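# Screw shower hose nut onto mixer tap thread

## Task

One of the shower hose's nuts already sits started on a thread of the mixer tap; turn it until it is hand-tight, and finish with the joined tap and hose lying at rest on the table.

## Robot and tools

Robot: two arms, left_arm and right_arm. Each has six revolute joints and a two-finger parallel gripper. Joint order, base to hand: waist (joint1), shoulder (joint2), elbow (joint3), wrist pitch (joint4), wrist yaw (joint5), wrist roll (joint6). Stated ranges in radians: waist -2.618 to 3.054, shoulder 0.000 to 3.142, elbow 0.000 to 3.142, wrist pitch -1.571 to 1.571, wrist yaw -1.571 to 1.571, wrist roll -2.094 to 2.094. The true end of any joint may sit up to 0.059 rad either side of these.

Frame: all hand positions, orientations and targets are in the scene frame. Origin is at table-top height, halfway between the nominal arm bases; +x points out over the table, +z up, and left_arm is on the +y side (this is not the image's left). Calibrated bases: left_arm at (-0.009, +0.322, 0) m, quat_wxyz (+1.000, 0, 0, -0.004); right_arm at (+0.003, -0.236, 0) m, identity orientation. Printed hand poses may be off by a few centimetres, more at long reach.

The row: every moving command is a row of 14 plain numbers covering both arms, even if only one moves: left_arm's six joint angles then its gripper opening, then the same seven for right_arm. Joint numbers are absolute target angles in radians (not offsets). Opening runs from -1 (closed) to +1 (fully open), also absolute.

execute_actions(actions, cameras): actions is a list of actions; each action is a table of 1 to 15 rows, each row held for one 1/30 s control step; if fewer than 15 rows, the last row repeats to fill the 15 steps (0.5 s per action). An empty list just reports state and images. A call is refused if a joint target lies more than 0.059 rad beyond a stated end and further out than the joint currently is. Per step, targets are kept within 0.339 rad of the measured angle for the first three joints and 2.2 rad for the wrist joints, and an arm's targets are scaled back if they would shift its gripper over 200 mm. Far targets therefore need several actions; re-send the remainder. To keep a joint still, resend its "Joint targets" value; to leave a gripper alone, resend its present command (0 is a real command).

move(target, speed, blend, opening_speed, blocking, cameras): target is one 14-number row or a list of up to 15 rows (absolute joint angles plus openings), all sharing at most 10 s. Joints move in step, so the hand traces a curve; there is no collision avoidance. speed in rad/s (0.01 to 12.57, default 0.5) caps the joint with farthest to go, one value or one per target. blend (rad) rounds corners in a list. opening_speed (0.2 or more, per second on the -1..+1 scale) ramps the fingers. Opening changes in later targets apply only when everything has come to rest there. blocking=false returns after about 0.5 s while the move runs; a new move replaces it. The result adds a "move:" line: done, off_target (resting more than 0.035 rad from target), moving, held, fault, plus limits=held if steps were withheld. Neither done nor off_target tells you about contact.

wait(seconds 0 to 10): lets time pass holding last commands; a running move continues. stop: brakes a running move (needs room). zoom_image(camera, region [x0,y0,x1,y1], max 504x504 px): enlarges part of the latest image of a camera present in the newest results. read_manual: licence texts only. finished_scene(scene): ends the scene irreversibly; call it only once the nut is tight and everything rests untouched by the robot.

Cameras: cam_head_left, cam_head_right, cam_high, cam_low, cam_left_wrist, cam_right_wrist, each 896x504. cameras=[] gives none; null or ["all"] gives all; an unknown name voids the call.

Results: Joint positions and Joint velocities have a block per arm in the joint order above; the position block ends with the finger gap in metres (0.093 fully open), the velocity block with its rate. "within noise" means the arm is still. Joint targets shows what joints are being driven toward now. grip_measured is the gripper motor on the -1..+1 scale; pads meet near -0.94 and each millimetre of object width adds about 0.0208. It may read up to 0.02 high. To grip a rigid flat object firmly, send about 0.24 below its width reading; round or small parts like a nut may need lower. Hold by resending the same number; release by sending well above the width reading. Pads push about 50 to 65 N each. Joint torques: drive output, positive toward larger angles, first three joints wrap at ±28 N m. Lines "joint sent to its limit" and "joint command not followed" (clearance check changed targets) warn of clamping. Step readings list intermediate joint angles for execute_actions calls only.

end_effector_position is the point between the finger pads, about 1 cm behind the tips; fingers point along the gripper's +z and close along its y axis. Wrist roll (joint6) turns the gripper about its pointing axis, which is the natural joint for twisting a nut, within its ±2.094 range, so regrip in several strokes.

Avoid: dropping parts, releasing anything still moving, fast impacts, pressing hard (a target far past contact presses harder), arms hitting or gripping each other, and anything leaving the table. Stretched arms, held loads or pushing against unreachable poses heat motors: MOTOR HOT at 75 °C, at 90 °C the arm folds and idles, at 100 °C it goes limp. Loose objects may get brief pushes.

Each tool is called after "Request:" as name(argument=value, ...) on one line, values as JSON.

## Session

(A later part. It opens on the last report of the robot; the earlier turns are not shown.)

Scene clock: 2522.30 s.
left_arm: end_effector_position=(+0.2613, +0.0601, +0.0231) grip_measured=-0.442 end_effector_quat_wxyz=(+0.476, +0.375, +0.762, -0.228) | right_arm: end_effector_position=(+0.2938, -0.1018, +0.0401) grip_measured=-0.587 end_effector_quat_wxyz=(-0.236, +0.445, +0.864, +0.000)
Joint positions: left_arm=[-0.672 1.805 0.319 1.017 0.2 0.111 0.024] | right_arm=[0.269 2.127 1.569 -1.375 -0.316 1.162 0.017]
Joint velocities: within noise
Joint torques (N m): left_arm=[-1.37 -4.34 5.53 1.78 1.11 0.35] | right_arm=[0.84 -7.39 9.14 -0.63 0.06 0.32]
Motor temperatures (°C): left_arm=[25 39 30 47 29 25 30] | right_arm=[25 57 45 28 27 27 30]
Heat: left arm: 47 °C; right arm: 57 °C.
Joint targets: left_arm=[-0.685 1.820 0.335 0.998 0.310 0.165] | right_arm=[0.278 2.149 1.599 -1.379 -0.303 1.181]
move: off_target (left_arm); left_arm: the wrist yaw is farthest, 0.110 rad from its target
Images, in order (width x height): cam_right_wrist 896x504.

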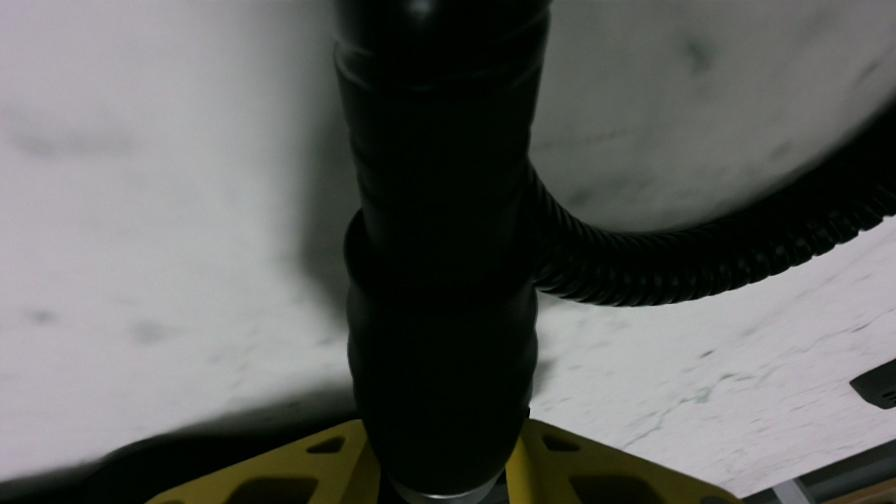

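Request:
move(target=[[-0.685,1.82,0.335,0.998,0.31,0.165,-0.8,0.299,2.268,1.751,-1.53,-0.264,1.223,-0.8]], speed=0.5, cameras=["cam_right_wrist"])

Scene clock: 2527.10 s.
left_arm: end_effector_position=(+0.2613, +0.0601, +0.0231) grip_measured=-0.442 end_effector_quat_wxyz=(+0.476, +0.375, +0.762, -0.228) | right_arm: end_effector_position=(+0.2946, -0.1012, +0.0404) grip_measured=-0.587 end_effector_quat_wxyz=(-0.264, +0.455, +0.849, -0.062)
Joint positions: left_arm=[-0.672 1.805 0.319 1.017 0.2 0.111 0.024] | right_arm=[0.29 2.244 1.722 -1.528 -0.277 1.206 0.017]
Joint velocities: within noise
Joint torques (N m): left_arm=[-1.35 -4.38 5.52 1.78 1.1 0.36] | right_arm=[0.81 -7.97 8.83 -0.9 0.07 0.32]
Motor temperatures (°C): left_arm=[25 39 31 47 29 25 30] | right_arm=[25 57 45 28 27 27 30]
Heat: left arm: 47 °C; right arm: 57 °C.
Joint targets: left_arm=[-0.685 1.820 0.335 0.998 0.310 0.165] | right_arm=[0.299 2.268 1.751 -1.530 -0.264 1.223]
move: off_target (left_arm); left_arm: the wrist yaw is farthest, 0.110 rad from its target
Images, in order (width x height): cam_right_wrist 896x504.

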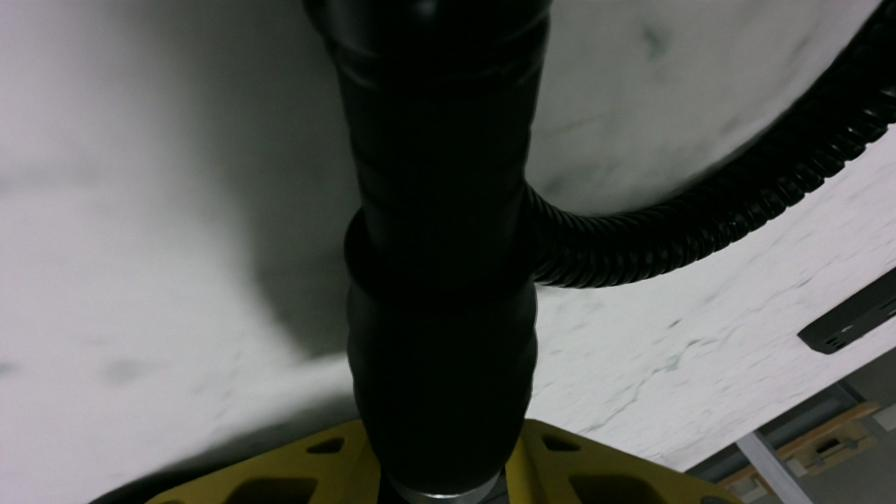

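Request:
move(target=[[-0.685,1.82,0.335,0.998,0.31,0.165,-0.8,0.299,2.268,1.751,-1.53,-0.264,1.223,-0.05],[-0.685,1.82,0.335,0.998,0.31,0.165,-0.8,0.25,2.01,1.46,-1.28,-0.35,1.13,-0.05],[-0.685,1.82,0.335,0.998,0.31,0.165,-0.8,0.199,1.805,1.198,-1.0,-0.443,1.057,-0.05],[-0.685,1.82,0.335,0.998,0.31,0.165,-0.8,0.205,1.88,1.2,-0.982,-0.443,1.06,-0.05]], speed=[0.5,1.0,1.0,0.5], blend=[0,0.05,0.02,0], opening_speed=4, cameras=["cam_right_wrist"])

Scene clock: 2537.90 s.
left_arm: end_effector_position=(+0.2593, +0.0586, +0.0230) grip_measured=-0.442 end_effector_quat_wxyz=(+0.474, +0.380, +0.760, -0.232) | right_arm: end_effector_position=(+0.2935, -0.1036, +0.0396) grip_measured=-0.052 end_effector_quat_wxyz=(-0.157, +0.418, +0.882, +0.153)
Joint positions: left_arm=[-0.672 1.805 0.319 1.016 0.214 0.117 0.024] | right_arm=[0.203 1.863 1.213 -0.991 -0.437 1.072 0.043]
Joint velocities: within noise
Joint torques (N m): left_arm=[-1.33 -4.27 5.5 1.81 0.97 0.3] | right_arm=[0.23 -6.17 5.48 0.28 -0.2 0.01]
Motor temperatures (°C): left_arm=[25 39 31 47 30 25 30] | right_arm=[25 57 45 28 27 27 31]
Heat: left arm: 47 °C; right arm: 57 °C.
Joint targets: left_arm=[-0.685 1.820 0.335 0.998 0.310 0.165] | right_arm=[0.205 1.880 1.200 -0.982 -0.443 1.060]
move: off_target (left_arm); left_arm: the wrist yaw is farthest, 0.096 rad from its target
Images, in order (width x height): cam_right_wrist 896x504.

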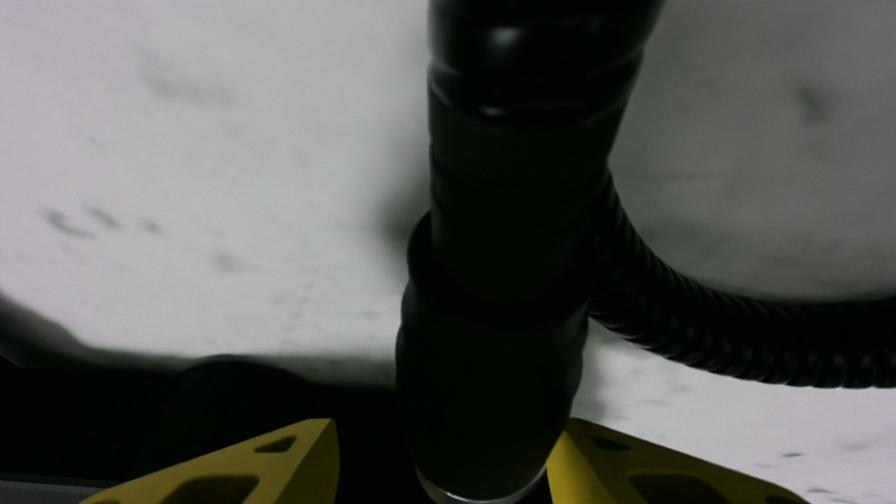

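Request:
move(target=[[-0.685,1.82,0.335,0.998,0.31,0.165,-0.8,0.194,1.812,1.164,-0.973,-0.437,1.09,-0.05]], speed=[0.4], cameras=["cam_right_wrist"])

Request:
zoom_image(camera="cam_right_wrist", region=[320, 304, 570, 504])

Scene clock: 2566.60 s.
left_arm: end_effector_position=(+0.2593, +0.0586, +0.0230) grip_measured=-0.442 end_effector_quat_wxyz=(+0.474, +0.380, +0.760, -0.232) | right_arm: end_effector_position=(+0.2865, -0.1060, +0.0390) grip_measured=-0.052 end_effector_quat_wxyz=(-0.158, +0.421, +0.880, +0.153)
Joint positions: left_arm=[-0.672 1.805 0.319 1.016 0.214 0.117 0.024] | right_arm=[0.2 1.839 1.178 -0.982 -0.437 1.077 0.043]
Joint velocities: within noise
Joint torques (N m): left_arm=[-1.32 -4.38 5.53 1.79 0.99 0.29] | right_arm=[-0.4 -9.32 5.35 0.29 -0.15 0.23]
Motor temperatures (°C): left_arm=[25 39 31 47 30 25 30] | right_arm=[25 55 44 27 27 27 30]
Heat: left arm: 47 °C; right arm: 55 °C.
Joint targets: left_arm=[-0.685 1.820 0.335 0.998 0.310 0.165] | right_arm=[0.194 1.812 1.164 -0.973 -0.437 1.090]
move: off_target (left_arm); left_arm: the wrist yaw is farthest, 0.096 rad from its target
Images, in order (width x height): cam_right_wrist 896x504.

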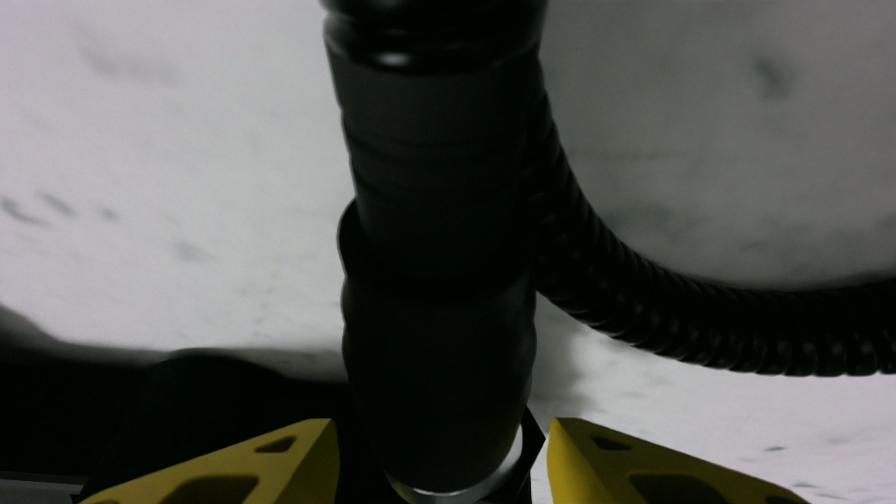

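Scaled by 2.016 from the camera's 896x504 image, which has a finer 1280x720 frame.

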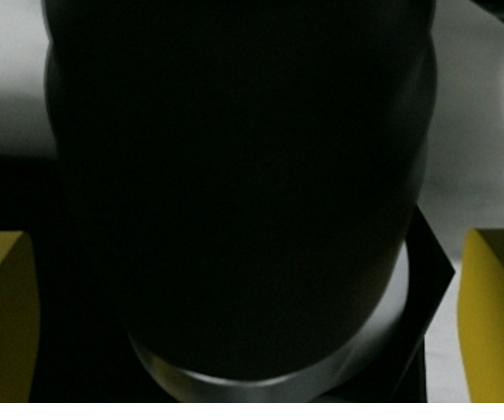

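Request:
move(target=[[-0.685,1.82,0.335,0.998,0.31,0.165,-0.8,0.194,1.812,1.164,-0.973,-0.437,1.09,-0.8],[-0.685,1.82,0.335,0.998,0.31,0.165,-0.8,0.236,1.959,1.343,-1.136,-0.376,1.132,-0.8],[-0.685,1.82,0.335,0.998,0.31,0.165,-0.8,0.274,2.125,1.559,-1.359,-0.308,1.193,-0.8],[-0.685,1.82,0.335,0.998,0.31,0.165,-0.8,0.295,2.243,1.707,-1.508,-0.27,1.234,-0.8],[-0.685,1.82,0.335,0.998,0.31,0.165,-0.8,0.295,2.243,1.707,-1.508,-0.27,1.234,0.3],[-0.685,1.82,0.335,0.998,0.31,0.165,-0.8,0.259,2.023,1.497,-1.339,-0.336,1.162,0.3],[-0.685,1.82,0.335,0.998,0.31,0.165,-0.8,0.194,1.79,1.195,-1.02,-0.437,1.07,0.3],[-0.685,1.82,0.335,0.998,0.31,0.165,-0.8,0.194,1.86,1.164,-0.973,-0.437,1.085,0.3]], speed=[0.5,0.8,0.8,0.8,0.8,1.0,1.0,0.5], blend=[0,0.05,0.05,0,0,0.05,0.02,0], opening_speed=4, cameras=["cam_right_wrist"])

Request:
zoom_image(camera="cam_right_wrist", region=[320, 304, 570, 504])

Scene clock: 2578.27 s.
left_arm: end_effector_position=(+0.2589, +0.0584, +0.0225) grip_measured=-0.442 end_effector_quat_wxyz=(+0.473, +0.382, +0.759, -0.232) | right_arm: end_effector_position=(+0.2862, -0.1078, +0.0369) grip_measured=+0.298 end_effector_quat_wxyz=(-0.159, +0.431, +0.876, +0.147)
Joint positions: left_arm=[-0.672 1.806 0.319 1.014 0.217 0.119 0.024] | right_arm=[0.197 1.844 1.177 -0.982 -0.431 1.095 0.06]
Joint velocities: within noise
Joint torques (N m): left_arm=[-1.35 -4.45 5.42 1.81 0.94 0.29] | right_arm=[-0.23 -6.02 5.44 0.24 -0.21 0.02]
Motor temperatures (°C): left_arm=[25 39 31 47 30 25 30] | right_arm=[25 57 43 27 27 27 30]
Heat: left arm: 47 °C; right arm: 57 °C.
Joint targets: left_arm=[-0.685 1.820 0.335 0.998 0.310 0.165] | right_arm=[0.194 1.860 1.164 -0.973 -0.437 1.085]
move: off_target (left_arm); left_arm: the wrist yaw is farthest, 0.093 rad from its target
Images, in order (width x height): cam_right_wrist 896x504.

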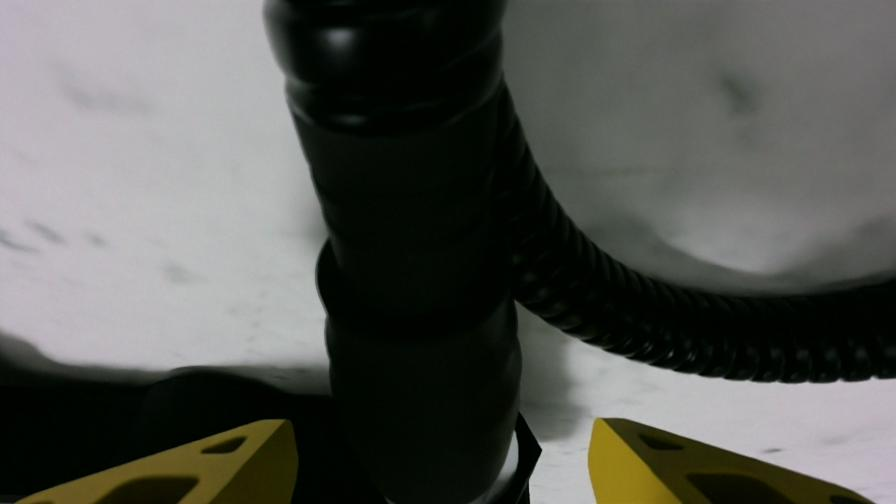

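Scaled by 2.016 from the camera's 896x504 image, which has a finer 1280x720 frame.

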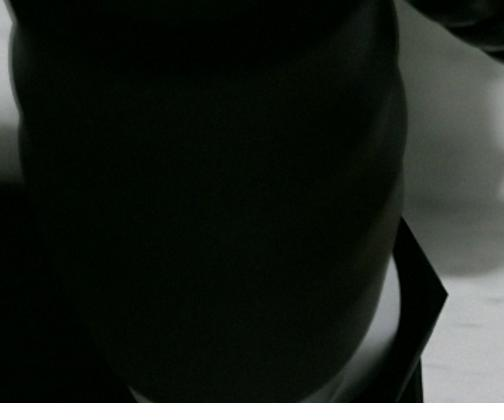

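Request:
move(target=[[-0.685,1.82,0.335,0.998,0.31,0.165,-0.8,0.194,1.85,1.164,-0.973,-0.437,1.085,-0.8],[-0.685,1.82,0.335,0.998,0.31,0.165,-0.8,0.236,1.959,1.343,-1.136,-0.376,1.132,-0.8],[-0.685,1.82,0.335,0.998,0.31,0.165,-0.8,0.274,2.125,1.559,-1.359,-0.308,1.193,-0.8],[-0.685,1.82,0.335,0.998,0.31,0.165,-0.8,0.295,2.243,1.707,-1.508,-0.27,1.234,-0.8],[-0.685,1.82,0.335,0.998,0.31,0.165,-0.8,0.295,2.243,1.707,-1.508,-0.27,1.234,0.3],[-0.685,1.82,0.335,0.998,0.31,0.165,-0.8,0.259,2.023,1.497,-1.339,-0.336,1.162,0.3],[-0.685,1.82,0.335,0.998,0.31,0.165,-0.8,0.194,1.79,1.195,-1.02,-0.437,1.07,0.3],[-0.685,1.82,0.335,0.998,0.31,0.165,-0.8,0.194,1.852,1.164,-0.973,-0.437,1.08,0.3]], speed=[0.5,1.0,1.0,1.0,0.8,1.3,1.3,0.6], blend=[0,0.05,0.05,0,0,0.05,0.02,0], opening_speed=5, cameras=["cam_right_wrist"])

Scene clock: 2593.43 s.
left_arm: end_effector_position=(+0.2587, +0.0581, +0.0227) grip_measured=-0.442 end_effector_quat_wxyz=(+0.473, +0.382, +0.759, -0.233) | right_arm: end_effector_position=(+0.2871, -0.1079, +0.0392) grip_measured=+0.298 end_effector_quat_wxyz=(-0.156, +0.429, +0.877, +0.150)
Joint positions: left_arm=[-0.672 1.806 0.319 1.015 0.219 0.119 0.024] | right_arm=[0.197 1.836 1.177 -0.982 -0.43 1.092 0.06]
Joint velocities: within noise
Joint torques (N m): left_arm=[-1.35 -4.49 5.44 1.79 0.93 0.27] | right_arm=[-0.13 -5.97 5.45 0.29 -0.21 0.01]
Motor temperatures (°C): left_arm=[25 39 31 47 30 25 30] | right_arm=[25 57 42 27 27 27 30]
Heat: left arm: 47 °C; right arm: 57 °C.
Joint targets: left_arm=[-0.685 1.820 0.335 0.998 0.310 0.165] | right_arm=[0.194 1.852 1.164 -0.973 -0.437 1.080]
move: off_target (left_arm); left_arm: the wrist yaw is farthest, 0.091 rad from its target
Images, in order (width x height): cam_right_wrist 896x504.

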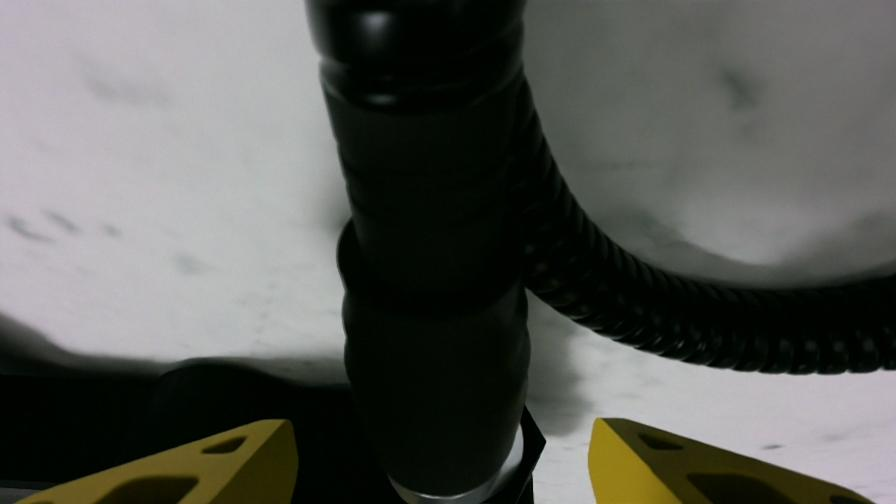

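Request:
move(target=[[-0.685,1.82,0.335,0.998,0.31,0.165,-0.8,0.194,1.852,1.164,-0.973,-0.437,1.08,-0.8],[-0.685,1.82,0.335,0.998,0.31,0.165,-0.8,0.236,1.959,1.343,-1.136,-0.376,1.132,-0.8],[-0.685,1.82,0.335,0.998,0.31,0.165,-0.8,0.274,2.125,1.559,-1.359,-0.308,1.193,-0.8],[-0.685,1.82,0.335,0.998,0.31,0.165,-0.8,0.295,2.243,1.707,-1.508,-0.27,1.234,-0.8]], speed=[0.5,1.0,1.0,1.0], blend=[0,0.05,0.05,0], opening_speed=5, cameras=[])

Request:
move(target=[[-0.685,1.82,0.335,0.998,0.31,0.165,-0.8,0.295,2.243,1.707,-1.508,-0.27,1.234,0.3],[-0.685,1.82,0.335,0.998,0.31,0.165,-0.8,0.259,2.023,1.497,-1.339,-0.336,1.162,0.3],[-0.685,1.82,0.335,0.998,0.31,0.165,-0.8,0.194,1.79,1.195,-1.02,-0.437,1.07,0.3],[-0.685,1.82,0.335,0.998,0.31,0.165,-0.8,0.194,1.852,1.164,-0.973,-0.437,1.08,0.3],[-0.685,1.82,0.335,0.998,0.31,0.165,-0.8,0.194,1.852,1.164,-0.973,-0.437,1.08,-0.8],[-0.685,1.82,0.335,0.998,0.31,0.165,-0.8,0.236,1.959,1.343,-1.136,-0.376,1.132,-0.8],[-0.685,1.82,0.335,0.998,0.31,0.165,-0.8,0.274,2.125,1.559,-1.359,-0.308,1.193,-0.8],[-0.685,1.82,0.335,0.998,0.31,0.165,-0.8,0.295,2.243,1.707,-1.508,-0.27,1.234,-0.8]], speed=[0.8,1.3,1.3,0.6,0.5,1.0,1.0,1.0], blend=[0,0.05,0.02,0,0,0.05,0.05,0], opening_speed=5, cameras=[])

Request:
move(target=[[-0.685,1.82,0.335,0.998,0.31,0.165,-0.8,0.295,2.243,1.707,-1.508,-0.27,1.234,0.3],[-0.685,1.82,0.335,0.998,0.31,0.165,-0.8,0.259,2.023,1.497,-1.339,-0.336,1.162,0.3],[-0.685,1.82,0.335,0.998,0.31,0.165,-0.8,0.194,1.79,1.195,-1.02,-0.437,1.07,0.3],[-0.685,1.82,0.335,0.998,0.31,0.165,-0.8,0.194,1.852,1.164,-0.973,-0.437,1.08,0.3],[-0.685,1.82,0.335,0.998,0.31,0.165,-0.8,0.194,1.852,1.164,-0.973,-0.437,1.08,-0.8],[-0.685,1.82,0.335,0.998,0.31,0.165,-0.8,0.236,1.959,1.343,-1.136,-0.376,1.132,-0.8],[-0.685,1.82,0.335,0.998,0.31,0.165,-0.8,0.274,2.125,1.559,-1.359,-0.308,1.193,-0.8],[-0.685,1.82,0.335,0.998,0.31,0.165,-0.8,0.295,2.243,1.707,-1.508,-0.27,1.234,-0.8]], speed=[0.8,1.3,1.3,0.6,0.5,1.0,1.0,1.0], blend=[0,0.05,0.02,0,0,0.05,0.05,0], opening_speed=5, cameras=["cam_right_wrist"])

Scene clock: 2607.23 s.
left_arm: end_effector_position=(+0.2587, +0.0581, +0.0227) grip_measured=-0.442 end_effector_quat_wxyz=(+0.473, +0.382, +0.759, -0.233) | right_arm: end_effector_position=(+0.2892, -0.1048, +0.0402) grip_measured=-0.583 end_effector_quat_wxyz=(-0.262, +0.465, +0.843, -0.064)
Joint positions: left_arm=[-0.672 1.806 0.319 1.015 0.219 0.12 0.024] | right_arm=[0.285 2.219 1.68 -1.511 -0.274 1.225 0.017]
Joint velocities: within noise
Joint torques (N m): left_arm=[-1.39 -4.46 5.46 1.81 0.96 0.28] | right_arm=[0.91 -7.75 8.62 -0.85 -0.01 0.24]
Motor temperatures (°C): left_arm=[25 39 31 47 30 25 30] | right_arm=[25 56 42 27 27 27 30]
Heat: left arm: 47 °C; right arm: 56 °C.
Joint targets: left_arm=[-0.685 1.820 0.335 0.998 0.310 0.165] | right_arm=[0.295 2.243 1.707 -1.508 -0.270 1.234]
move: off_target (left_arm); left_arm: the wrist yaw is farthest, 0.091 rad from its target
No camera images: "cameras" was empty.

Scene clock: 2611.53 s.
left_arm: end_effector_position=(+0.2587, +0.0581, +0.0227) grip_measured=-0.442 end_effector_quat_wxyz=(+0.473, +0.382, +0.759, -0.233) | right_arm: end_effector_position=(+0.2895, -0.1047, +0.0405) grip_measured=-0.588 end_effector_quat_wxyz=(-0.263, +0.465, +0.843, -0.062)
Joint positions: left_arm=[-0.672 1.806 0.319 1.015 0.219 0.12 0.024] | right_arm=[0.283 2.218 1.679 -1.51 -0.278 1.224 0.017]
Joint velocities: within noise
Joint torques (N m): left_arm=[-1.29 -4.45 5.39 1.79 0.93 0.28] | right_arm=[1.02 -7.64 8.72 -0.86 0.04 0.23]
Motor temperatures (°C): left_arm=[25 39 31 47 30 25 30] | right_arm=[25 56 42 27 27 27 30]
Heat: left arm: 47 °C; right arm: 56 °C.
Joint targets: left_arm=[-0.685 1.820 0.335 0.998 0.310 0.165] | right_arm=[0.295 2.243 1.707 -1.508 -0.270 1.234]
move: off_target (left_arm); left_arm: the wrist yaw is farthest, 0.091 rad from its target
No camera images: "cameras" was empty.

Scene clock: 2615.80 s.
left_arm: end_effector_position=(+0.2587, +0.0581, +0.0227) grip_measured=-0.442 end_effector_quat_wxyz=(+0.473, +0.382, +0.759, -0.233) | right_arm: end_effector_position=(+0.2894, -0.1048, +0.0403) grip_measured=-0.587 end_effector_quat_wxyz=(-0.263, +0.465, +0.843, -0.063)
Joint positions: left_arm=[-0.672 1.806 0.319 1.015 0.219 0.12 0.024] | right_arm=[0.284 2.219 1.68 -1.511 -0.276 1.225 0.017]
Joint velocities: within noise
Joint torques (N m): left_arm=[-1.26 -4.37 5.53 1.8 0.94 0.27] | right_arm=[0.99 -7.69 8.66 -0.85 0.02 0.22]
Motor temperatures (°C): left_arm=[25 39 32 47 30 25 30] | right_arm=[25 56 42 27 27 27 30]
Heat: left arm: 47 °C; right arm: 56 °C.
Joint targets: left_arm=[-0.685 1.820 0.335 0.998 0.310 0.165] | right_arm=[0.295 2.243 1.707 -1.508 -0.270 1.234]
move: off_target (left_arm); left_arm: the wrist yaw is farthest, 0.091 rad from its target
Images, in order (width x height): cam_right_wrist 896x504.

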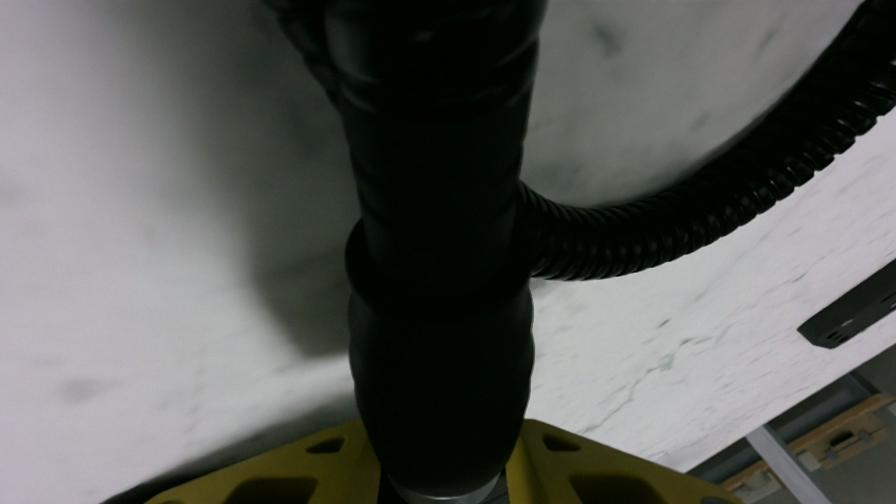

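Request:
move(target=[[-0.685,1.82,0.335,0.998,0.31,0.165,-0.8,0.295,2.243,1.707,-1.508,-0.27,1.234,0.3],[-0.685,1.82,0.335,0.998,0.31,0.165,-0.8,0.259,2.023,1.497,-1.339,-0.336,1.162,0.3],[-0.685,1.82,0.335,0.998,0.31,0.165,-0.8,0.194,1.79,1.195,-1.02,-0.437,1.07,0.3],[-0.685,1.82,0.335,0.998,0.31,0.165,-0.8,0.194,1.852,1.164,-0.973,-0.437,1.08,0.3],[-0.685,1.82,0.335,0.998,0.31,0.165,-0.8,0.194,1.852,1.164,-0.973,-0.437,1.08,-0.8],[-0.685,1.82,0.335,0.998,0.31,0.165,-0.8,0.236,1.959,1.343,-1.136,-0.376,1.132,-0.8],[-0.685,1.82,0.335,0.998,0.31,0.165,-0.8,0.274,2.125,1.559,-1.359,-0.308,1.193,-0.8],[-0.685,1.82,0.335,0.998,0.31,0.165,-0.8,0.295,2.243,1.707,-1.508,-0.27,1.234,-0.8]], speed=[0.8,1.3,1.3,0.6,0.5,1.0,1.0,1.0], blend=[0,0.05,0.02,0,0,0.05,0.05,0], opening_speed=5, cameras=[])

Request:
move(target=[[-0.685,1.82,0.335,0.998,0.31,0.165,-0.8,0.295,2.243,1.707,-1.508,-0.27,1.234,0.3],[-0.685,1.82,0.335,0.998,0.31,0.165,-0.8,0.259,2.023,1.497,-1.339,-0.336,1.162,0.3],[-0.685,1.82,0.335,0.998,0.31,0.165,-0.8,0.194,1.79,1.195,-1.02,-0.437,1.07,0.3],[-0.685,1.82,0.335,0.998,0.31,0.165,-0.8,0.194,1.852,1.164,-0.973,-0.437,1.08,0.3],[-0.685,1.82,0.335,0.998,0.31,0.165,-0.8,0.194,1.852,1.164,-0.973,-0.437,1.08,-0.8],[-0.685,1.82,0.335,0.998,0.31,0.165,-0.8,0.236,1.959,1.343,-1.136,-0.376,1.132,-0.8],[-0.685,1.82,0.335,0.998,0.31,0.165,-0.8,0.274,2.125,1.559,-1.359,-0.308,1.193,-0.8],[-0.685,1.82,0.335,0.998,0.31,0.165,-0.8,0.295,2.243,1.707,-1.508,-0.27,1.234,-0.8]], speed=[0.8,1.3,1.3,0.6,0.5,1.0,1.0,1.0], blend=[0,0.05,0.02,0,0,0.05,0.05,0], opening_speed=5, cameras=[])

Request:
move(target=[[-0.685,1.82,0.335,0.998,0.31,0.165,-0.8,0.295,2.243,1.707,-1.508,-0.27,1.234,0.3],[-0.685,1.82,0.335,0.998,0.31,0.165,-0.8,0.259,2.023,1.497,-1.339,-0.336,1.162,0.3],[-0.685,1.82,0.335,0.998,0.31,0.165,-0.8,0.194,1.79,1.195,-1.02,-0.437,1.07,0.3],[-0.685,1.82,0.335,0.998,0.31,0.165,-0.8,0.194,1.852,1.164,-0.973,-0.437,1.08,0.3],[-0.685,1.82,0.335,0.998,0.31,0.165,-0.8,0.194,1.852,1.164,-0.973,-0.437,1.08,-0.8],[-0.685,1.82,0.335,0.998,0.31,0.165,-0.8,0.236,1.959,1.343,-1.136,-0.376,1.132,-0.8],[-0.685,1.82,0.335,0.998,0.31,0.165,-0.8,0.274,2.125,1.559,-1.359,-0.308,1.193,-0.8],[-0.685,1.82,0.335,0.998,0.31,0.165,-0.8,0.295,2.243,1.707,-1.508,-0.27,1.234,-0.8]], speed=[0.8,1.3,1.3,0.6,0.5,1.0,1.0,1.0], blend=[0,0.05,0.02,0,0,0.05,0.05,0], opening_speed=5, cameras=["cam_right_wrist"])

Scene clock: 2642.30 s.
left_arm: end_effector_position=(+0.2587, +0.0581, +0.0227) grip_measured=-0.442 end_effector_quat_wxyz=(+0.473, +0.382, +0.759, -0.233) | right_arm: end_effector_position=(+0.2894, -0.1049, +0.0402) grip_measured=-0.586 end_effector_quat_wxyz=(-0.262, +0.465, +0.843, -0.063)
Joint positions: left_arm=[-0.672 1.806 0.319 1.015 0.219 0.12 0.024] | right_arm=[0.284 2.219 1.68 -1.51 -0.275 1.224 0.017]
Joint velocities: within noise
Joint torques (N m): left_arm=[-1.36 -4.44 5.48 1.79 0.94 0.29] | right_arm=[1.06 -7.71 8.7 -0.85 0.02 0.23]
Motor temperatures (°C): left_arm=[25 39 32 47 30 25 30] | right_arm=[25 58 43 27 27 27 31]
Heat: left arm: 47 °C; right arm: 58 °C.
Joint targets: left_arm=[-0.685 1.820 0.335 0.998 0.310 0.165] | right_arm=[0.295 2.243 1.707 -1.508 -0.270 1.234]
move: off_target (left_arm); left_arm: the wrist yaw is farthest, 0.091 rad from its target
No camera images: "cameras" was empty.

Scene clock: 2646.60 s.
left_arm: end_effector_position=(+0.2587, +0.0581, +0.0227) grip_measured=-0.442 end_effector_quat_wxyz=(+0.473, +0.382, +0.759, -0.233) | right_arm: end_effector_position=(+0.2892, -0.1049, +0.0400) grip_measured=-0.582 end_effector_quat_wxyz=(-0.262, +0.465, +0.843, -0.065)
Joint positions: left_arm=[-0.672 1.806 0.319 1.015 0.219 0.12 0.024] | right_arm=[0.285 2.219 1.68 -1.511 -0.273 1.225 0.017]
Joint velocities: within noise
Joint torques (N m): left_arm=[-1.36 -4.42 5.45 1.8 0.94 0.29] | right_arm=[0.85 -7.75 8.61 -0.84 -0.01 0.23]
Motor temperatures (°C): left_arm=[25 39 32 47 30 25 30] | right_arm=[25 58 43 27 27 27 31]
Heat: left arm: 47 °C; right arm: 58 °C.
Joint targets: left_arm=[-0.685 1.820 0.335 0.998 0.310 0.165] | right_arm=[0.295 2.243 1.707 -1.508 -0.270 1.234]
move: off_target (left_arm); left_arm: the wrist yaw is farthest, 0.091 rad from its target
No camera images: "cameras" was empty.

Scene clock: 2650.87 s.
left_arm: end_effector_position=(+0.2587, +0.0581, +0.0227) grip_measured=-0.442 end_effector_quat_wxyz=(+0.473, +0.382, +0.759, -0.233) | right_arm: end_effector_position=(+0.2893, -0.1048, +0.0402) grip_measured=-0.584 end_effector_quat_wxyz=(-0.262, +0.464, +0.843, -0.064)
Joint positions: left_arm=[-0.672 1.806 0.319 1.015 0.219 0.12 0.024] | right_arm=[0.285 2.219 1.68 -1.511 -0.274 1.224 0.017]
Joint velocities: within noise
Joint torques (N m): left_arm=[-1.37 -4.42 5.46 1.8 0.93 0.26] | right_arm=[0.91 -7.73 8.65 -0.84 0 0.23]
Motor temperatures (°C): left_arm=[25 39 32 47 30 25 30] | right_arm=[25 58 43 27 27 27 31]
Heat: left arm: 47 °C; right arm: 58 °C.
Joint targets: left_arm=[-0.685 1.820 0.335 0.998 0.310 0.165] | right_arm=[0.295 2.243 1.707 -1.508 -0.270 1.234]
move: off_target (left_arm); left_arm: the wrist yaw is farthest, 0.091 rad from its target
Images, in order (width x height): cam_right_wrist 896x504.

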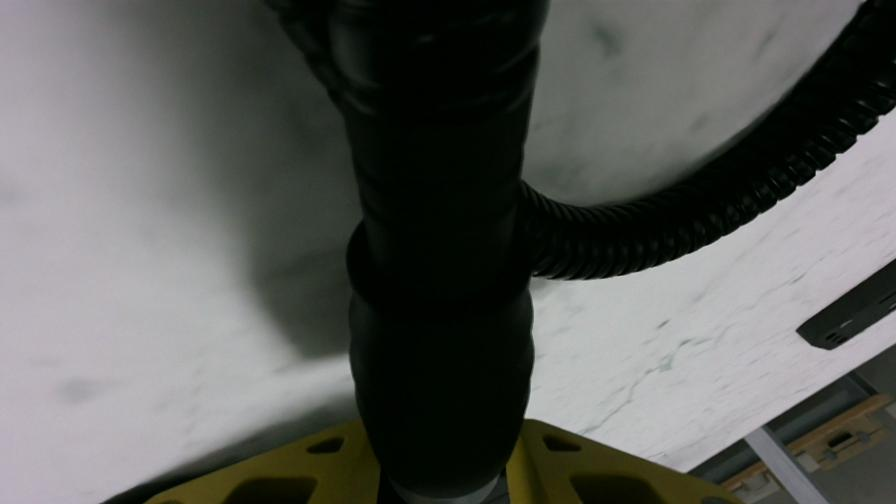

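Request:
move(target=[[-0.685,1.82,0.335,0.998,0.31,0.165,-0.8,0.295,2.243,1.707,-1.508,-0.27,1.234,0.3],[-0.685,1.82,0.335,0.998,0.31,0.165,-0.8,0.259,2.023,1.497,-1.339,-0.336,1.162,0.3],[-0.685,1.82,0.335,0.998,0.31,0.165,-0.8,0.25,1.9,1.42,-1.27,-0.378,1.135,0.3]], speed=[0.8,1.0,0.8], blend=[0,0.02,0], opening_speed=5, cameras=["cam_right_wrist","cam_low"])

Request:
zoom_image(camera="cam_right_wrist", region=[380, 220, 540, 360])

Scene clock: 2658.87 s.
left_arm: end_effector_position=(+0.2587, +0.0581, +0.0227) grip_measured=-0.442 end_effector_quat_wxyz=(+0.473, +0.382, +0.759, -0.233) | right_arm: end_effector_position=(+0.2883, -0.0994, +0.0748) grip_measured=+0.298 end_effector_quat_wxyz=(-0.190, +0.439, +0.875, +0.080)
Joint positions: left_arm=[-0.672 1.806 0.319 1.015 0.219 0.12 0.024] | right_arm=[0.253 1.916 1.434 -1.28 -0.371 1.147 0.06]
Joint velocities: within noise
Joint torques (N m): left_arm=[-1.36 -4.45 5.46 1.81 0.95 0.28] | right_arm=[-0.16 -9.2 5.39 -0.01 -0.16 0]
Motor temperatures (°C): left_arm=[25 39 32 47 30 25 30] | right_arm=[25 59 43 27 27 27 31]
Heat: left arm: 47 °C; right arm: 59 °C.
Joint targets: left_arm=[-0.685 1.820 0.335 0.998 0.310 0.165] | right_arm=[0.250 1.900 1.420 -1.270 -0.378 1.135]
move: off_target (left_arm); left_arm: the wrist yaw is farthest, 0.091 rad from its target
Images, in order (width x height): cam_low 896x504, cam_right_wrist 896x504.

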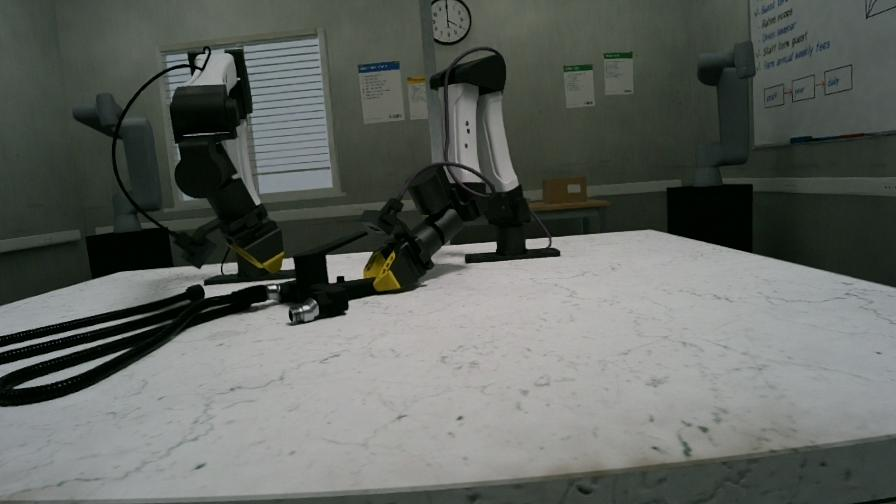

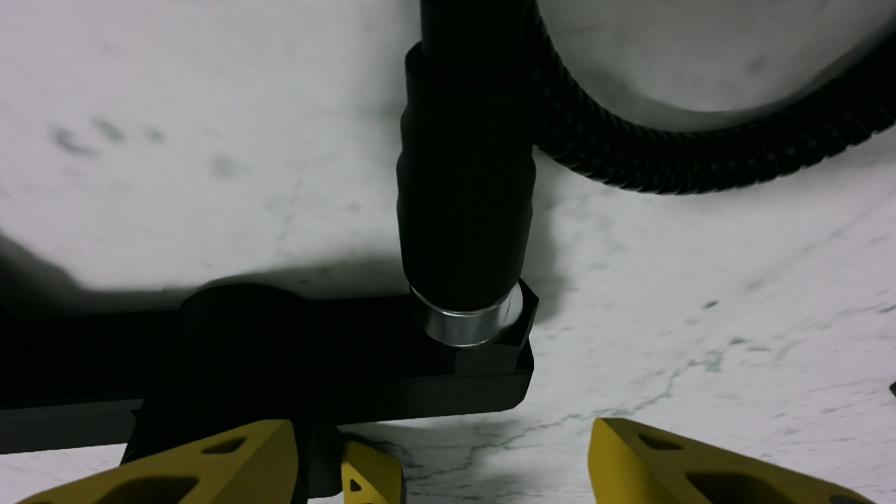

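Scaled by 3.150 from the camera's 896x504 image, which has a finer 1280x720 frame.

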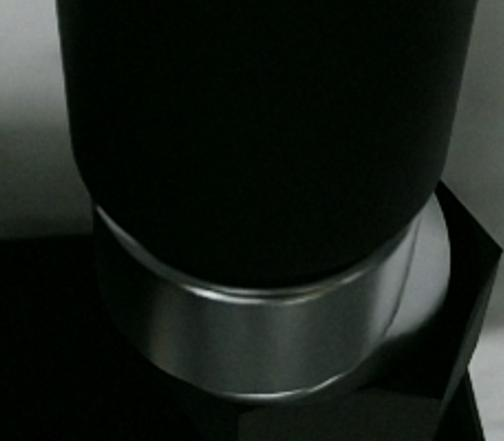

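Request:
move(target=[[-0.685,1.82,0.335,0.998,0.31,0.165,-0.8,0.5,1.55,1.35,-1.25,0.0,1.4,0.0],[-0.685,1.82,0.335,0.998,0.31,0.165,-0.8,0.781,1.735,1.4,-1.288,0.385,1.71,0.0]], speed=[1.0,1.0], blend=[0.1,0], opening_speed=5, cameras=["cam_right_wrist"])

Request:
zoom_image(camera="cam_right_wrist", region=[390, 180, 530, 320])

Scene clock: 2668.00 s.
left_arm: end_effector_position=(+0.2587, +0.0581, +0.0227) grip_measured=-0.442 end_effector_quat_wxyz=(+0.473, +0.382, +0.759, -0.233) | right_arm: end_effector_position=(+0.2593, -0.0689, +0.1187) grip_measured=+0.002 end_effector_quat_wxyz=(+0.170, +0.429, +0.883, -0.084)
Joint positions: left_arm=[-0.672 1.806 0.319 1.015 0.219 0.12 0.024] | right_arm=[0.783 1.724 1.383 -1.279 0.378 1.696 0.045]
Joint velocities: within noise
Joint torques (N m): left_arm=[-1.42 -4.45 5.44 1.79 0.95 0.29] | right_arm=[-0.05 -5.85 8.87 0.09 0.37 0.24]
Motor temperatures (°C): left_arm=[25 39 32 47 30 25 30] | right_arm=[25 60 42 27 27 27 30]
Heat: left arm: 47 °C; right arm: 60 °C.
Joint targets: left_arm=[-0.685 1.820 0.335 0.998 0.310 0.165] | right_arm=[0.781 1.735 1.400 -1.288 0.385 1.710]
move: off_target (left_arm); left_arm: the wrist yaw is farthest, 0.091 rad from its target
Images, in order (width x height): cam_right_wrist 896x504.

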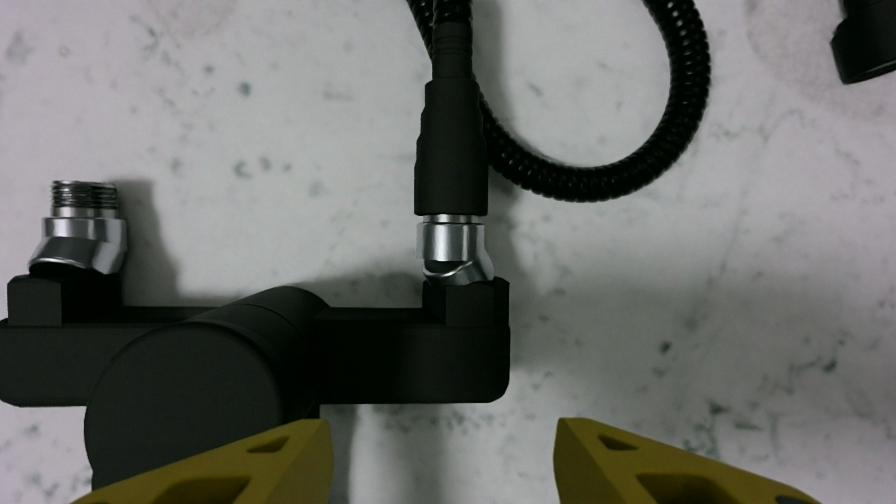

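Scaled by 3.600 from the camera's 896x504 image, which has a finer 1280x720 frame.

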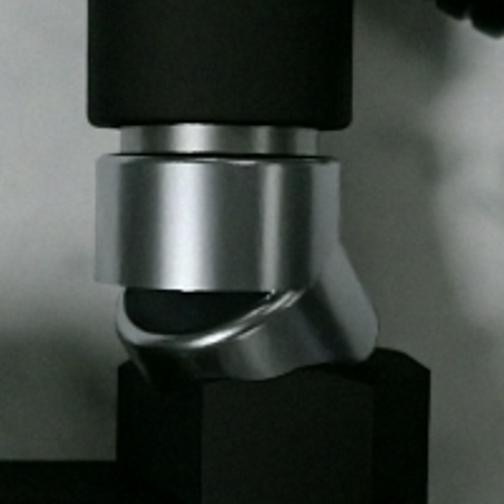

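Request:
zoom_image(camera="cam_right_wrist", region=[405, 200, 505, 300])

Request:
zoom_image(camera="cam_right_wrist", region=[10, 170, 150, 310])

Request:
zoom_image(camera="cam_right_wrist", region=[796, 0, 896, 100])

Scaled by 5.040 from the camera's 896x504 image, which has a finer 1280x720 frame.

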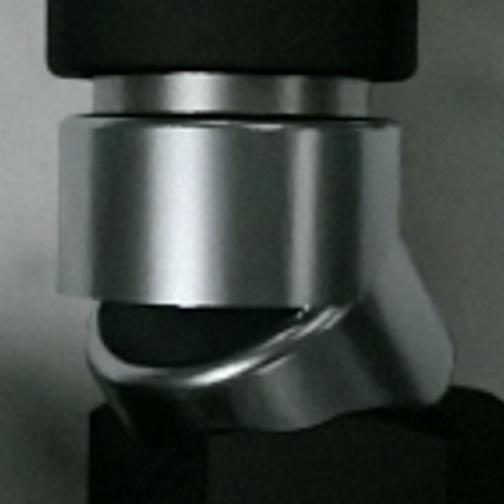

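Scaled by 3.600 from the camera's 896x504 image, which has a finer 1280x720 frame.

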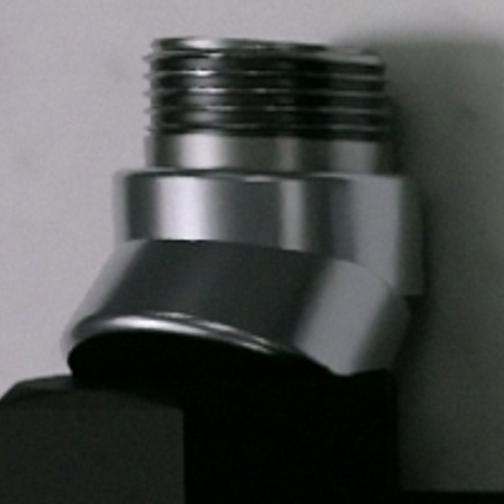

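Scaled by 5.040 from the camera's 896x504 image, which has a finer 1280x720 frame.

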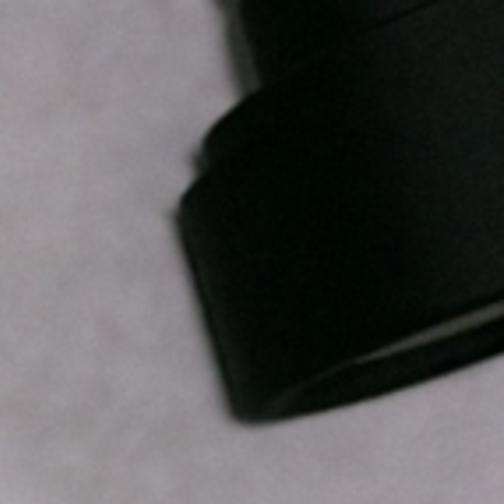

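Request:
move(target=[[-0.685,1.82,0.335,0.998,0.31,0.165,-0.8,0.5,1.55,1.35,-1.25,0.0,1.4,0.3],[-0.685,1.82,0.335,0.998,0.31,0.165,-0.8,0.25,1.75,1.35,-1.2,-0.4,1.1,0.3],[-0.685,1.82,0.335,0.998,0.31,0.165,-0.8,0.194,1.79,1.195,-1.02,-0.437,1.07,0.3],[-0.685,1.82,0.335,0.998,0.31,0.165,-0.8,0.194,1.852,1.164,-0.973,-0.437,1.08,0.3]], speed=[1.2,1.0,0.6,0.5], blend=[0.1,0.05,0.02,0], cameras=["cam_right_wrist"])

Request:
move(target=[[-0.685,1.82,0.335,0.998,0.31,0.165,-0.8,0.194,1.852,1.164,-0.973,-0.437,1.08,-0.8],[-0.685,1.82,0.335,0.998,0.31,0.165,-0.8,0.236,1.959,1.343,-1.136,-0.376,1.132,-0.8],[-0.685,1.82,0.335,0.998,0.31,0.165,-0.8,0.274,2.125,1.559,-1.359,-0.308,1.193,-0.8],[-0.685,1.82,0.335,0.998,0.31,0.165,-0.8,0.295,2.243,1.707,-1.508,-0.27,1.234,-0.8]], speed=[0.5,1.0,1.0,1.0], blend=[0,0.05,0.05,0], opening_speed=5, cameras=["cam_right_wrist"])

Request:
zoom_image(camera="cam_right_wrist", region=[320, 304, 570, 504])

Request:
move(target=[[-0.685,1.82,0.335,0.998,0.31,0.165,-0.8,0.295,2.243,1.707,-1.508,-0.27,1.234,0.3]], opening_speed=5, cameras=["cam_right_wrist"])

Request:
zoom_image(camera="cam_right_wrist", region=[320, 304, 570, 504])

Scene clock: 2744.07 s.
left_arm: end_effector_position=(+0.2587, +0.0581, +0.0227) grip_measured=-0.442 end_effector_quat_wxyz=(+0.473, +0.382, +0.759, -0.233) | right_arm: end_effector_position=(+0.2850, -0.1077, +0.0367) grip_measured=+0.298 end_effector_quat_wxyz=(-0.160, +0.430, +0.877, +0.147)
Joint positions: left_arm=[-0.672 1.806 0.319 1.015 0.219 0.12 0.024] | right_arm=[0.199 1.842 1.173 -0.983 -0.43 1.092 0.06]
Joint velocities: within noise
Joint torques (N m): left_arm=[-1.4 -4.41 5.44 1.8 0.95 0.28] | right_arm=[-0.31 -6.46 5.76 0.26 -0.2 0.01]
Motor temperatures (°C): left_arm=[25 39 32 47 30 25 30] | right_arm=[25 52 45 27 27 27 30]
Heat: left arm: 47 °C; right arm: 52 °C.
Joint targets: left_arm=[-0.685 1.820 0.335 0.998 0.310 0.165] | right_arm=[0.194 1.852 1.164 -0.973 -0.437 1.080]
move: off_target (left_arm); left_arm: the wrist yaw is farthest, 0.091 rad from its target
Images, in order (width x height): cam_right_wrist 896x504.

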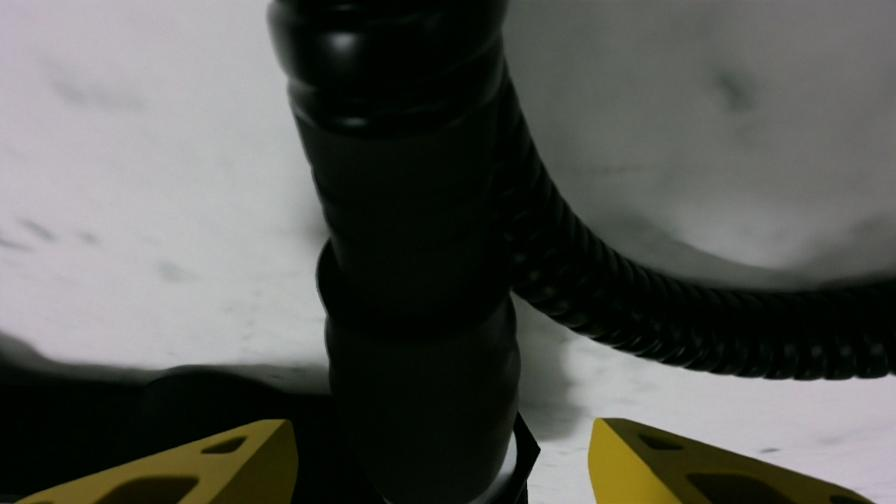

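Scene clock: 2746.40 s.
left_arm: end_effector_position=(+0.2584, +0.0578, +0.0228) grip_measured=-0.442 end_effector_quat_wxyz=(+0.473, +0.383, +0.758, -0.234) | right_arm: end_effector_position=(+0.2878, -0.1050, +0.0380) grip_measured=-0.570 end_effector_quat_wxyz=(-0.264, +0.466, +0.842, -0.069)
Joint positions: left_arm=[-0.672 1.806 0.319 1.015 0.221 0.121 0.024] | right_arm=[0.287 2.224 1.676 -1.509 -0.272 1.23 0.018]
Joint velocities: within noise
Joint torques (N m): left_arm=[-1.36 -4.52 5.41 1.8 0.92 0.28] | right_arm=[0.75 -8.12 9.02 -0.88 -0.02 0.18]
Motor temperatures (°C): left_arm=[25 39 32 47 30 25 30] | right_arm=[25 52 45 27 27 27 30]
Heat: left arm: 47 °C; right arm: 52 °C.
Joint targets: left_arm=[-0.685 1.820 0.335 0.998 0.310 0.165] | right_arm=[0.295 2.243 1.707 -1.508 -0.270 1.234]
move: off_target (left_arm); left_arm: the wrist yaw is farthest, 0.089 rad from its target
Images, in order (width x height): cam_right_wrist 896x504.

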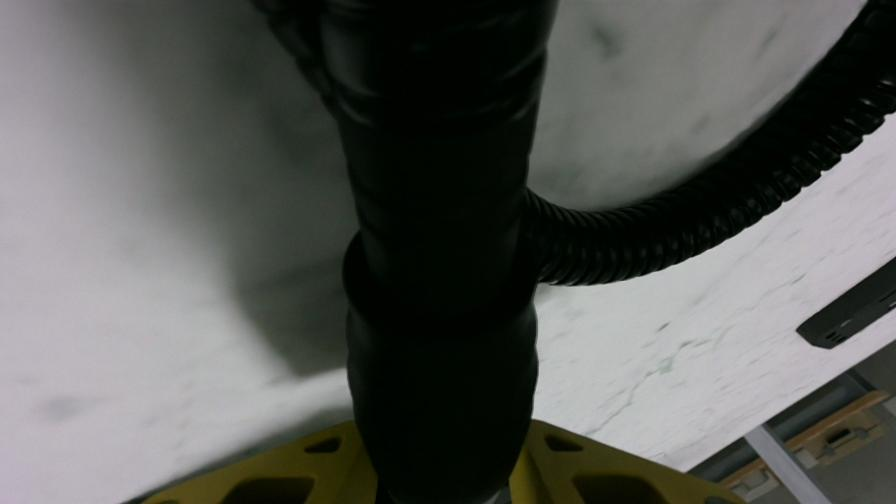

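Scaled by 2.016 from the camera's 896x504 image, which has a finer 1280x720 frame.

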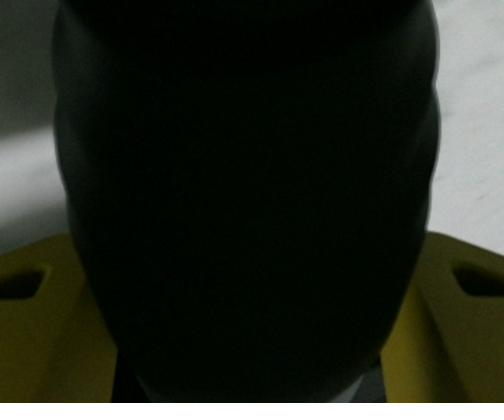

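Scene clock: 2746.90 s.
left_arm: end_effector_position=(+0.2584, +0.0578, +0.0228) grip_measured=-0.442 end_effector_quat_wxyz=(+0.473, +0.383, +0.758, -0.234) | right_arm: end_effector_position=(+0.2902, -0.1043, +0.0393) grip_measured=+0.298 end_effector_quat_wxyz=(-0.261, +0.467, +0.843, -0.066)
Joint positions: left_arm=[-0.672 1.806 0.319 1.015 0.221 0.121 0.024] | right_arm=[0.287 2.224 1.685 -1.511 -0.272 1.231 0.059]
Joint velocities: within noise
Joint torques (N m): left_arm=[-1.39 -4.44 5.42 1.79 0.92 0.28] | right_arm=[0.73 -8.16 8.13 -0.84 -0.02 0.17]
Motor temperatures (°C): left_arm=[25 39 32 47 30 25 30] | right_arm=[25 53 45 27 27 27 30]
Heat: left arm: 47 °C; right arm: 53 °C.
Joint targets: left_arm=[-0.685 1.820 0.335 0.998 0.310 0.165] | right_arm=[0.295 2.243 1.707 -1.508 -0.270 1.234]
move: off_target (left_arm); left_arm: the wrist yaw is farthest, 0.089 rad from its target
Images, in order (width x height): cam_right_wrist 896x504.

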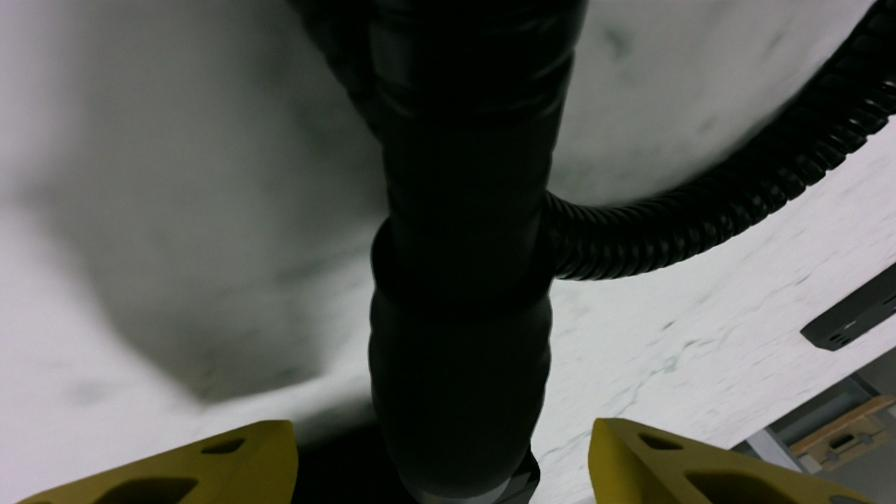

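Scaled by 2.016 from the camera's 896x504 image, which has a finer 1280x720 frame.

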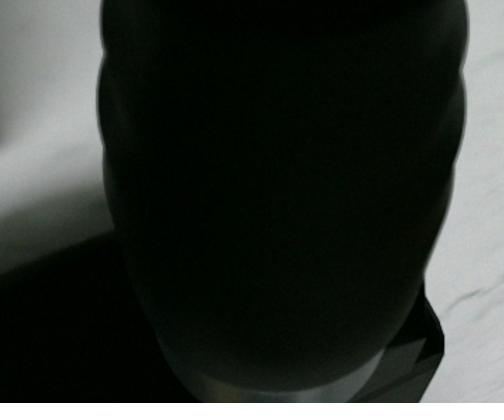

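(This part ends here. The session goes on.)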